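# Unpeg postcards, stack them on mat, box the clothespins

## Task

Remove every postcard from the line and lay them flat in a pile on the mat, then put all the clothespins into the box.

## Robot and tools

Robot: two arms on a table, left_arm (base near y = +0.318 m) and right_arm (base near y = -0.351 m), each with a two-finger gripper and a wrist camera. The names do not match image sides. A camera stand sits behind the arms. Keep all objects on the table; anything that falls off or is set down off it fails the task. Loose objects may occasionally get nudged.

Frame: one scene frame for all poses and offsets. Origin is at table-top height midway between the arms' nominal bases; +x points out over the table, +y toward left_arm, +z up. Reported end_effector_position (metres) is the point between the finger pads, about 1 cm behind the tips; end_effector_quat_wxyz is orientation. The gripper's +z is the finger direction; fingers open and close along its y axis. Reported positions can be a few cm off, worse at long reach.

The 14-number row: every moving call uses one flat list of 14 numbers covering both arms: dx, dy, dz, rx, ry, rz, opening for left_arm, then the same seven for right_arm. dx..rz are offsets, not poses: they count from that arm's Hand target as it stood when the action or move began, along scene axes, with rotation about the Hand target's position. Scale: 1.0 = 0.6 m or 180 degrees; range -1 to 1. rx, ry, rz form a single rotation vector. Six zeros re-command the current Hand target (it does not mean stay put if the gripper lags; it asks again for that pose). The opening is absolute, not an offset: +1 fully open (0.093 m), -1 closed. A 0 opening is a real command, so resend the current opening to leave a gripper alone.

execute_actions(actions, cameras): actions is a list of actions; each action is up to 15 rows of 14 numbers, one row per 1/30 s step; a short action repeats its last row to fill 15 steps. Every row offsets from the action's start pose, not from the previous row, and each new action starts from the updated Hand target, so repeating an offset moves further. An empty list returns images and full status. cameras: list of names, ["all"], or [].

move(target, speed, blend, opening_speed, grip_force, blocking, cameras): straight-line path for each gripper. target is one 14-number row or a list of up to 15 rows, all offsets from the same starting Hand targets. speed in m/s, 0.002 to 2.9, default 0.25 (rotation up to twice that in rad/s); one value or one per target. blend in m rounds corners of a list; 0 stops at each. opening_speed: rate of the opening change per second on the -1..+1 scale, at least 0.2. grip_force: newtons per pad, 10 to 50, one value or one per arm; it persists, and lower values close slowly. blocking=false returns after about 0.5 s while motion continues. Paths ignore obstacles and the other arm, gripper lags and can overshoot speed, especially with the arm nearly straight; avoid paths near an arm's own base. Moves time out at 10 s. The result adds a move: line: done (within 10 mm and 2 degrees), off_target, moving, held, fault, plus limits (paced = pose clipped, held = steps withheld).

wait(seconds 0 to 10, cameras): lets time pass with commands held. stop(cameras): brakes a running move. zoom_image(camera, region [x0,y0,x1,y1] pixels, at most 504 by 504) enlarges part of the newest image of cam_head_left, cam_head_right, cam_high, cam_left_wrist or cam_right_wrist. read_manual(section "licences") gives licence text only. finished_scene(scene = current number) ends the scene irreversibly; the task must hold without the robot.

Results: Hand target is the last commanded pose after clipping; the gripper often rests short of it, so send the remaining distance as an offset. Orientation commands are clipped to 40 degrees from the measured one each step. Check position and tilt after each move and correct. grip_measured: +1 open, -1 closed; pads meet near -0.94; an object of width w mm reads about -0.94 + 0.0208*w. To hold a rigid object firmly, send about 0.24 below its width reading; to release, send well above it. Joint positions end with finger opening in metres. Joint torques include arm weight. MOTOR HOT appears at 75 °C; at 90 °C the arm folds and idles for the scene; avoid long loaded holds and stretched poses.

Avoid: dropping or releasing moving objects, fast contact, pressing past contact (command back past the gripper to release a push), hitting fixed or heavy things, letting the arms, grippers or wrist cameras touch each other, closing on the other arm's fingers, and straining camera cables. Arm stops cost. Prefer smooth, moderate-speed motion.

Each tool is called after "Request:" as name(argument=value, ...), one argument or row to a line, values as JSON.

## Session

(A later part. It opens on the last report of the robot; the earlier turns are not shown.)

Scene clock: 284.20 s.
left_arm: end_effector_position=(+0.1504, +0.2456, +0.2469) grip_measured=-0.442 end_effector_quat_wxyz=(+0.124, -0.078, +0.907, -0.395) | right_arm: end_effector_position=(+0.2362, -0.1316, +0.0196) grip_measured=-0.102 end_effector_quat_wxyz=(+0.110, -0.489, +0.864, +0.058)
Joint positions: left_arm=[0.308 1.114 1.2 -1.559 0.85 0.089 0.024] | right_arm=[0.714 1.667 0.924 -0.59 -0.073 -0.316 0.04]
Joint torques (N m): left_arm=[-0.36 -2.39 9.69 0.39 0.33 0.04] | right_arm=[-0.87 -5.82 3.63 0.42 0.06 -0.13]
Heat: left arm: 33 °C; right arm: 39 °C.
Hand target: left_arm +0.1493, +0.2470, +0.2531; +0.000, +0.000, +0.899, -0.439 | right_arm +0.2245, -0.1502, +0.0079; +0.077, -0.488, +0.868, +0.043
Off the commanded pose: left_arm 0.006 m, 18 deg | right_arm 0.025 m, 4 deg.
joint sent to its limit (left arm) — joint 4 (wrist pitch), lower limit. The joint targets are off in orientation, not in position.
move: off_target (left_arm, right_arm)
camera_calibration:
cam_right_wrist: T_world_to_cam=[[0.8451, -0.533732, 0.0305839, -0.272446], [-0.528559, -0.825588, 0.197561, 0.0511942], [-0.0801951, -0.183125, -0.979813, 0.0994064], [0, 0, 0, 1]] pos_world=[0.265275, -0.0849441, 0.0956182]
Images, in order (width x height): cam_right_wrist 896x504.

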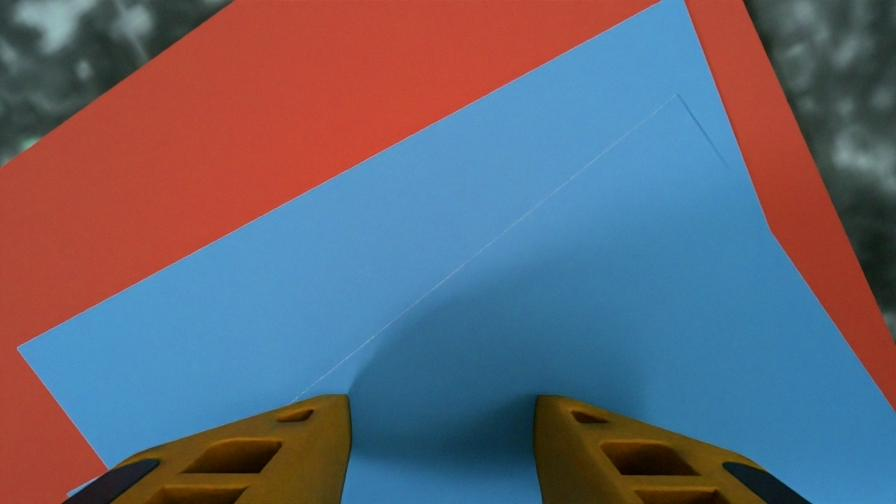

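Request:
move(
  target=[0,0,0,0,0,0,-0.44,-0.0217,-0.03,0,0,0,0,-0.1],
  speed=0.06,
  cameras=["cam_right_wrist"],
)

Scene clock: 287.50 s.
left_arm: end_effector_position=(+0.1504, +0.2456, +0.2469) grip_measured=-0.442 end_effector_quat_wxyz=(+0.124, -0.078, +0.907, -0.395) | right_arm: end_effector_position=(+0.2256, -0.1499, +0.0193) grip_measured=-0.102 end_effector_quat_wxyz=(+0.112, -0.487, +0.864, +0.056)
Joint positions: left_arm=[0.308 1.114 1.2 -1.559 0.85 0.089 0.024] | right_arm=[0.69 1.592 0.841 -0.579 -0.073 -0.337 0.04]
Joint torques (N m): left_arm=[-0.38 -2.37 9.72 0.4 0.34 0.04] | right_arm=[-0.61 -5.38 3.54 0.41 0.07 -0.11]
Heat: left arm: 33 °C; right arm: 38 °C.
Hand target: left_arm +0.1493, +0.2470, +0.2531; +0.000, +0.000, +0.899, -0.439 | right_arm +0.2115, -0.1682, +0.0080; +0.077, -0.488, +0.868, +0.043
Off the commanded pose: left_arm 0.006 m, 18 deg | right_arm 0.026 m, 4 deg.
joint sent to its limit (left arm) — joint 4 (wrist pitch), lower limit. The joint targets are off in orientation, not in position.
move: off_target (left_arm, right_arm)
camera_calibration:
cam_right_wrist: T_world_to_cam=[[0.843018, -0.536683, 0.0359536, -0.273493], [-0.532662, -0.82367, 0.194521, 0.0317867], [-0.0747823, -0.183136, -0.980239, 0.0936281], [0, 0, 0, 1]] pos_world=[0.254493, -0.10345, 0.0954277]
Images, in order (width x height): cam_right_wrist 896x504.

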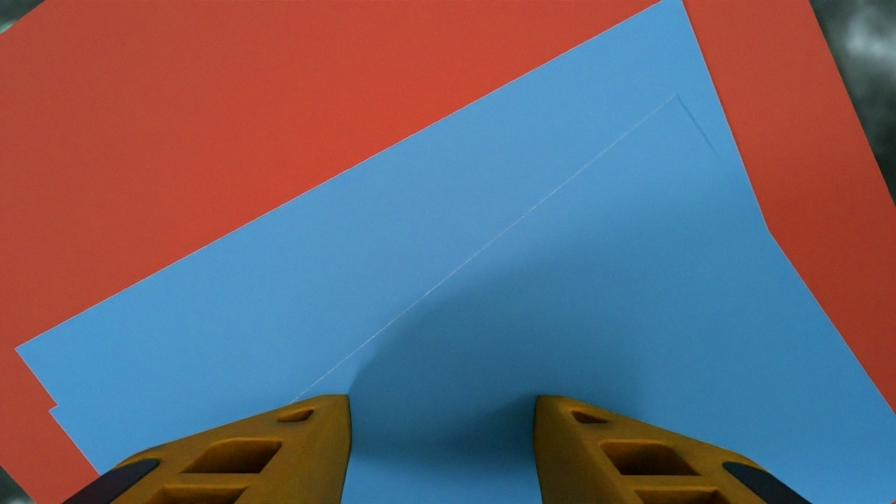

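Request:
move(
  target=[
    [0,0,0,0,0,0,-0.44,0.0235,0.0305,0.02,0,0,0,-0.1],
    [0,0,0,0,0,0,-0.44,0.0235,0.0305,0.1667,0,0,0,-0.1],
    [0,0,0,0,0,0,-0.44,-0.0108,-0.3113,0.3367,0,0,-0.272,-0.1],
  ],
  speed=[0.06,0.12,0.35],
  blend=[0,0.03,0],
  cameras=["cam_head_left"],
)

Scene clock: 292.40 s.
left_arm: end_effector_position=(+0.1504, +0.2456, +0.2469) grip_measured=-0.442 end_effector_quat_wxyz=(+0.124, -0.078, +0.907, -0.395) | right_arm: end_effector_position=(+0.2062, -0.3536, +0.2018) grip_measured=-0.102 end_effector_quat_wxyz=(+0.079, -0.085, +0.993, +0.008)
Joint positions: left_arm=[0.308 1.114 1.2 -1.559 0.85 0.089 0.024] | right_arm=[-0.035 1.23 1.308 -1.495 -0.036 -0.211 0.04]
Joint torques (N m): left_arm=[-0.36 -2.37 9.72 0.39 0.33 0.04] | right_arm=[-0.49 -3.59 8.57 0.42 -0.06 -0.13]
Heat: left arm: 32 °C; right arm: 37 °C.
Hand target: left_arm +0.1493, +0.2470, +0.2531; +0.000, +0.000, +0.899, -0.439 | right_arm +0.2050, -0.3550, +0.2100; +0.088, -0.085, +0.993, +0.007
Off the commanded pose: left_arm 0.006 m, 18 deg | right_arm 0.008 m, 1 deg.
joint sent to its limit (left arm) — joint 4 (wrist pitch), lower limit. The joint targets are off in orientation, not in position.
move: off_target (left_arm)
Images, in order (width x height): cam_head_left 504x504.

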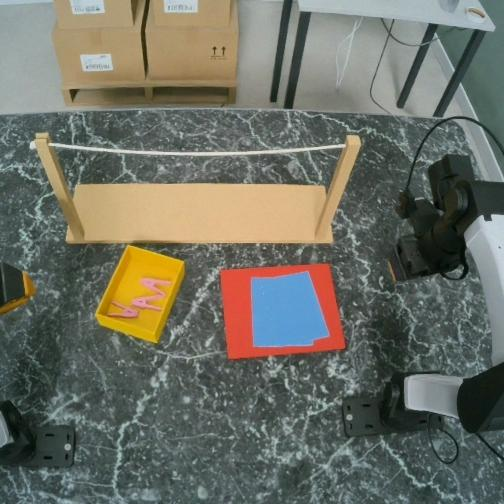

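Request:
zoom_image(
  camera="cam_head_left",
  region=[205, 250, 360, 370],
)

Request:
zoom_image(
  camera="cam_head_left",
  region=[85, 235, 205, 355],
)

Scaled by 3.252 from the camera's 504x504 image, which has a finer 720x720 frame.

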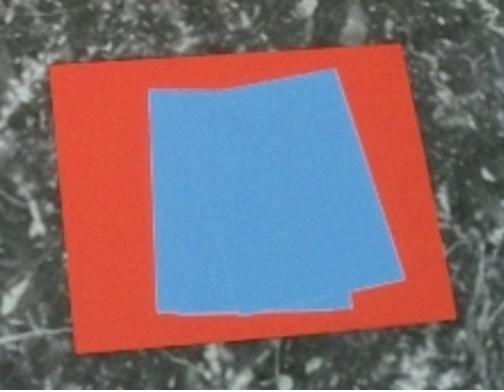

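Scaled by 4.200 from the camera's 504x504 image, which has a finer 720x720 frame.

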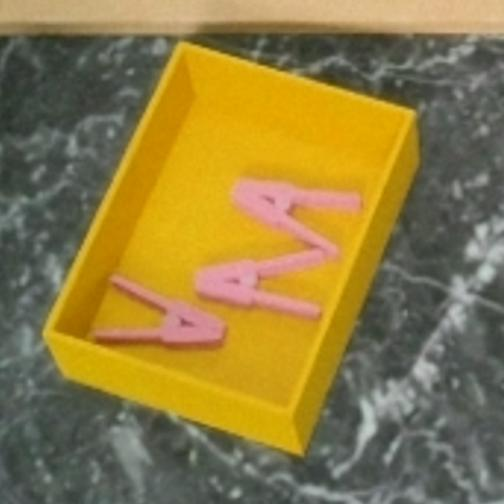

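Request:
move(
  target=[
    [0,0,0,0,0,0,-0.44,0.0583,0.1525,-0.2167,-0.0787,0.0667,0.4418,0.4],
    [0,0,0,0,0,0,-0.44,0.0583,0.1525,-0.2917,-0.0787,0.0667,0.4418,0.4],
  ],
  speed=[0.5,0.12],
  cameras=["cam_right_wrist"],
)

Scene clock: 306.40 s.
left_arm: end_effector_position=(+0.1504, +0.2456, +0.2469) grip_measured=-0.442 end_effector_quat_wxyz=(+0.124, -0.078, +0.907, -0.395) | right_arm: end_effector_position=(+0.2387, -0.2640, +0.0395) grip_measured=+0.398 end_effector_quat_wxyz=(+0.041, +0.701, -0.711, +0.040)
Joint positions: left_arm=[0.308 1.114 1.2 -1.559 0.85 0.089 0.024] | right_arm=[0.422 1.624 0.992 -0.987 0.104 -1.141 0.064]
Joint torques (N m): left_arm=[-0.36 -2.37 9.7 0.4 0.34 0.04] | right_arm=[0.65 -4.3 5.61 0.36 0.09 -0.11]
Heat: left arm: 31 °C; right arm: 35 °C.
Hand target: left_arm +0.1493, +0.2470, +0.2531; +0.000, +0.000, +0.899, -0.439 | right_arm +0.2400, -0.2635, +0.0350; +0.043, +0.705, -0.706, +0.043
Off the commanded pose: left_arm 0.006 m, 18 deg | right_arm 0.005 m, 1 deg.
joint sent to its limit (left arm) — joint 4 (wrist pitch), lower limit. The joint targets are off in orientation, not in position.
move: off_target (left_arm)
camera_calibration:
cam_right_wrist: T_world_to_cam=[[0.999218, -0.0260577, 0.0297219, -0.248704], [-0.0379033, -0.844971, 0.533467, -0.19628], [0.0112133, -0.534177, -0.845298, -0.025024], [0, 0, 0, 1]] pos_world=[0.241351, -0.185699, 0.0909484]
Images, in order (width x height): cam_right_wrist 896x504.

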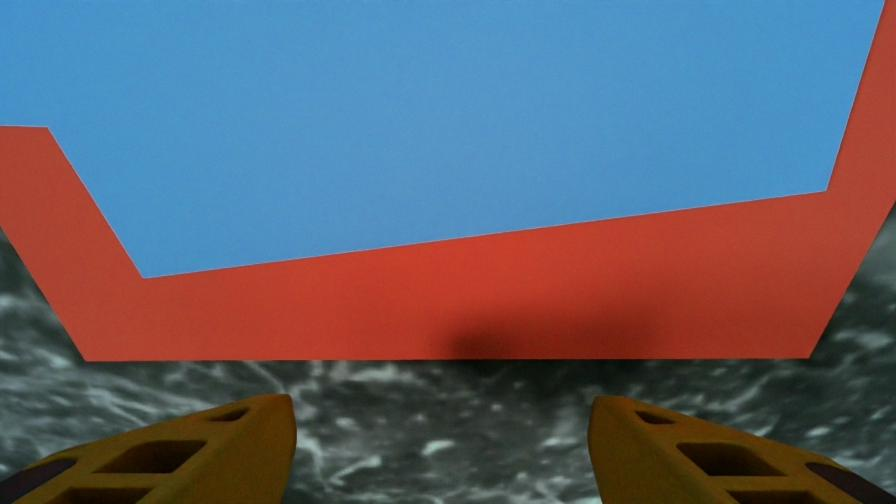

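Request:
move(
  target=[
    [0,0,0,0,0,0,-0.44,0.002,0,-0.0417,0,0,0,0.4],
    [0,0,0,0,0,0,-0.44,0.002,0.0862,-0.0417,0,0,0,0.4],
  ],
  speed=[0.06,0.06],
  cameras=["cam_right_wrist"],
)

Scene clock: 309.43 s.
left_arm: end_effector_position=(+0.1504, +0.2456, +0.2469) grip_measured=-0.442 end_effector_quat_wxyz=(+0.124, -0.078, +0.907, -0.395) | right_arm: end_effector_position=(+0.2415, -0.2249, +0.0173) grip_measured=+0.398 end_effector_quat_wxyz=(+0.050, +0.704, -0.706, +0.063)
Joint positions: left_arm=[0.308 1.114 1.2 -1.559 0.85 0.089 0.024] | right_arm=[0.574 1.747 1.029 -0.923 0.146 -0.998 0.064]
Joint torques (N m): left_arm=[-0.38 -2.39 9.69 0.4 0.34 0.05] | right_arm=[1.31 -3.74 6.75 0.39 -0.46 0.08]
Heat: left arm: 31 °C; right arm: 35 °C.
Hand target: left_arm +0.1493, +0.2470, +0.2531; +0.000, +0.000, +0.899, -0.439 | right_arm +0.2411, -0.2118, +0.0099; +0.043, +0.705, -0.706, +0.043
Off the commanded pose: left_arm 0.006 m, 18 deg | right_arm 0.015 m, 2 deg.
joint sent to its limit (left arm) — joint 4 (wrist pitch), lower limit. The joint targets are off in orientation, not in position.
move: off_target (left_arm, right_arm)
camera_calibration:
cam_right_wrist: T_world_to_cam=[[0.998676, -0.0117011, 0.0500859, -0.246828], [-0.0382338, -0.820249, 0.570728, -0.146211], [0.0344047, -0.571887, -0.819611, -0.0374107], [0, 0, 0, 1]] pos_world=[0.242199, -0.144212, 0.0651471]
Images, in order (width x height): cam_right_wrist 896x504.

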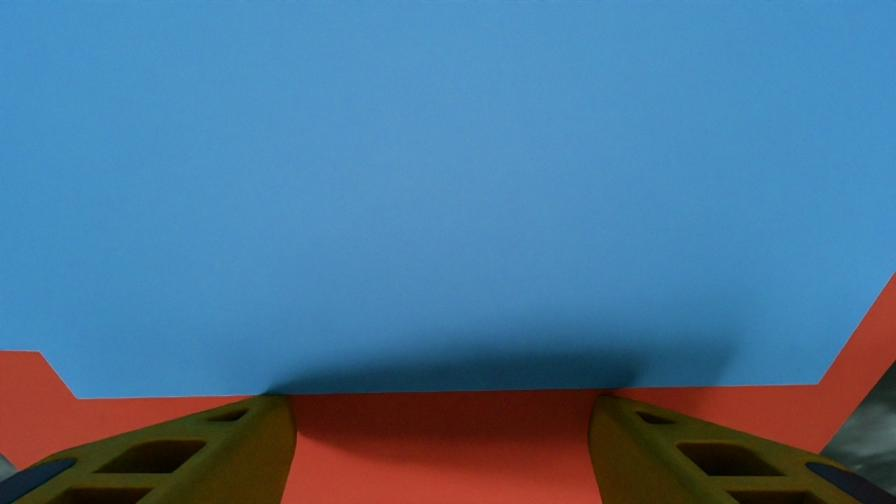

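Request:
move(
  target=[
    [0,0,0,0,0,0,-0.44,0,0.0133,0,0,0,0,0.4],
    [0,0,0,0,0,0,-0.44,0,-0.0553,0,0,0,0,0.4],
    [0,0,0,0,0,0,-0.44,0,-0.0553,0.15,0,0,0,0.4],
    [0,0,0,0,0,0,-0.44,-0.002,0.3197,0.1418,0.0778,0,0,0.4],
  ],
  speed=[0.06,0.08,0.2,0.45],
  blend=[0,0,0.03,0],
  cameras=["cam_right_wrist"],
)

Scene clock: 314.23 s.
left_arm: end_effector_position=(+0.1504, +0.2456, +0.2469) grip_measured=-0.442 end_effector_quat_wxyz=(+0.124, -0.078, +0.907, -0.395) | right_arm: end_effector_position=(+0.2377, -0.0241, +0.0958) grip_measured=+0.398 end_effector_quat_wxyz=(-0.045, +0.708, -0.703, -0.039)
Joint positions: left_arm=[0.308 1.114 1.2 -1.559 0.85 0.089 0.024] | right_arm=[0.918 1.999 1.691 -1.165 -0.067 -0.666 0.064]
Joint torques (N m): left_arm=[-0.36 -2.37 9.69 0.39 0.33 0.04] | right_arm=[0.01 -7.34 8.99 0.42 -0.18 0.01]
Heat: left arm: 31 °C; right arm: 35 °C.
Hand target: left_arm +0.1493, +0.2470, +0.2531; +0.000, +0.000, +0.899, -0.439 | right_arm +0.2400, -0.0200, +0.0949; -0.043, +0.705, -0.706, -0.043
Off the commanded pose: left_arm 0.006 m, 18 deg | right_arm 0.005 m, 1 deg.
joint sent to its limit (left arm) — joint 4 (wrist pitch), lower limit. The joint targets are off in orientation, not in position.
move: off_target (left_arm)
camera_calibration:
cam_right_wrist: T_world_to_cam=[[0.999312, -0.0114951, 0.0352532, -0.243316], [-0.0222722, -0.9462, 0.322815, -0.00957433], [0.0296458, -0.323378, -0.945805, 0.161114], [0, 0, 0, 1]] pos_world=[0.238159, 0.0402446, 0.164051]
Images, in order (width x height): cam_right_wrist 896x504.

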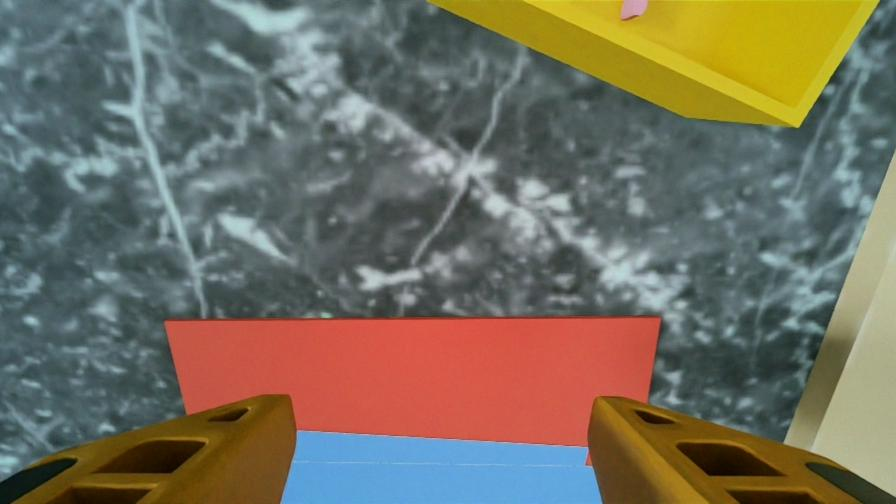

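Request:
execute_actions(
  actions=[],
  cameras=["cam_high", "cam_head_left"],
)

Scene clock: 315.43 s.
left_arm: end_effector_position=(+0.1504, +0.2456, +0.2469) grip_measured=-0.442 end_effector_quat_wxyz=(+0.124, -0.078, +0.907, -0.395) | right_arm: end_effector_position=(+0.2377, -0.0241, +0.0958) grip_measured=+0.398 end_effector_quat_wxyz=(-0.045, +0.708, -0.704, -0.039)
Joint positions: left_arm=[0.308 1.114 1.2 -1.559 0.85 0.089 0.024] | right_arm=[0.918 1.999 1.691 -1.165 -0.067 -0.665 0.064]
Joint velocities: within noise
Joint torques (N m): left_arm=[-0.36 -2.37 9.69 0.4 0.34 0.04] | right_arm=[-0.03 -7.25 9.01 0.46 -0.2 0.01]
Heat: left arm: 31 °C; right arm: 35 °C.
Hand target: left_arm +0.1493, +0.2470, +0.2531; +0.000, +0.000, +0.899, -0.439 | right_arm +0.2400, -0.0200, +0.0949; -0.043, +0.705, -0.706, -0.043
Tool commands: left_gripper/opening=-0.44 right_gripper/opening=+0.4
Off the commanded pose: left_arm 0.006 m, 18 deg | right_arm 0.005 m, 1 deg.
Images, in order (width x height): cam_head_left 504x504, cam_high 504x504.

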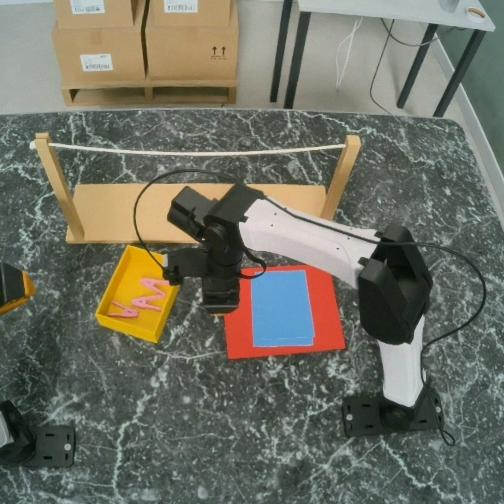

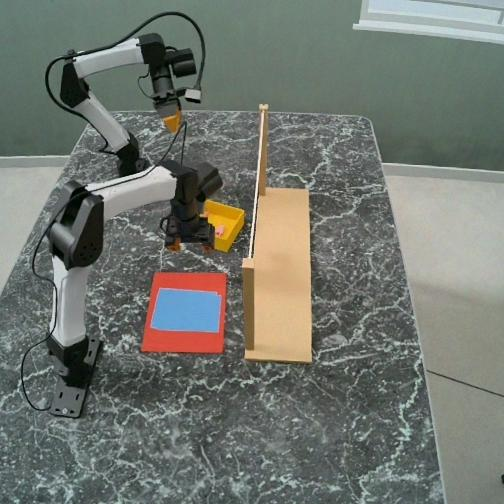

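Request:
zoom_image(
  camera="cam_head_left",
  region=[215, 255, 355, 365],
)

Scaled by 3.600 from the camera's 504x504 image, which has a finer 720x720 frame.

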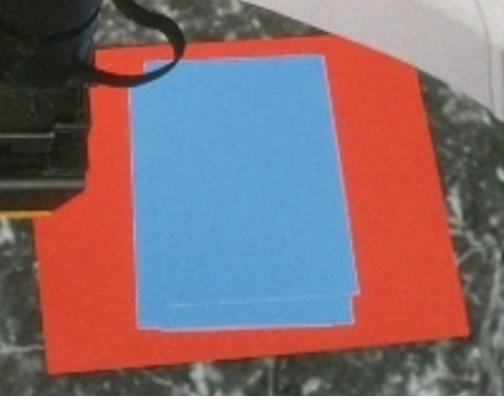

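Request:
move(
  target=[0,0,0,0,0,0,-0.44,-0.05,-0.5167,0.2085,0,0,-0.333,0.4],
  speed=0.5,
  cameras=["cam_head_left"],
)

Scene clock: 318.20 s.
left_arm: end_effector_position=(+0.1504, +0.2456, +0.2469) grip_measured=-0.442 end_effector_quat_wxyz=(+0.124, -0.078, +0.907, -0.395) | right_arm: end_effector_position=(+0.2123, -0.3289, +0.2109) grip_measured=+0.398 end_effector_quat_wxyz=(+0.055, -0.257, +0.965, +0.015)
Joint positions: left_arm=[0.308 1.114 1.2 -1.559 0.85 0.089 0.024] | right_arm=[0.07 1.314 1.409 -1.565 -0.051 -0.459 0.064]
Joint torques (N m): left_arm=[-0.34 -2.37 9.7 0.39 0.34 0.04] | right_arm=[-0.47 -4.74 8.28 0.37 -0.13 -0.18]
Heat: left arm: 31 °C; right arm: 35 °C.
Hand target: left_arm +0.1493, +0.2470, +0.2531; +0.000, +0.000, +0.899, -0.439 | right_arm +0.2100, -0.3300, +0.2201; +0.059, -0.258, +0.964, +0.016
Off the commanded pose: left_arm 0.006 m, 18 deg | right_arm 0.009 m, 1 deg.
joint sent to its limit (left arm) — joint 4 (wrist pitch), lower limit. The joint targets are off in orientation, not in position.
joint sent to its limit (right arm) — joint 4 (wrist pitch), lower limit. The joint targets still meet the commanded pose.
move: off_target (left_arm)
Images, in order (width x height): cam_head_left 504x504.

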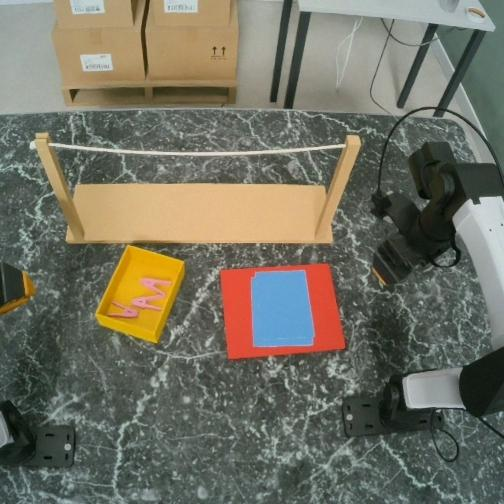

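Request:
finished_scene(
  scene=2,
)

The scene is finished: the task was done.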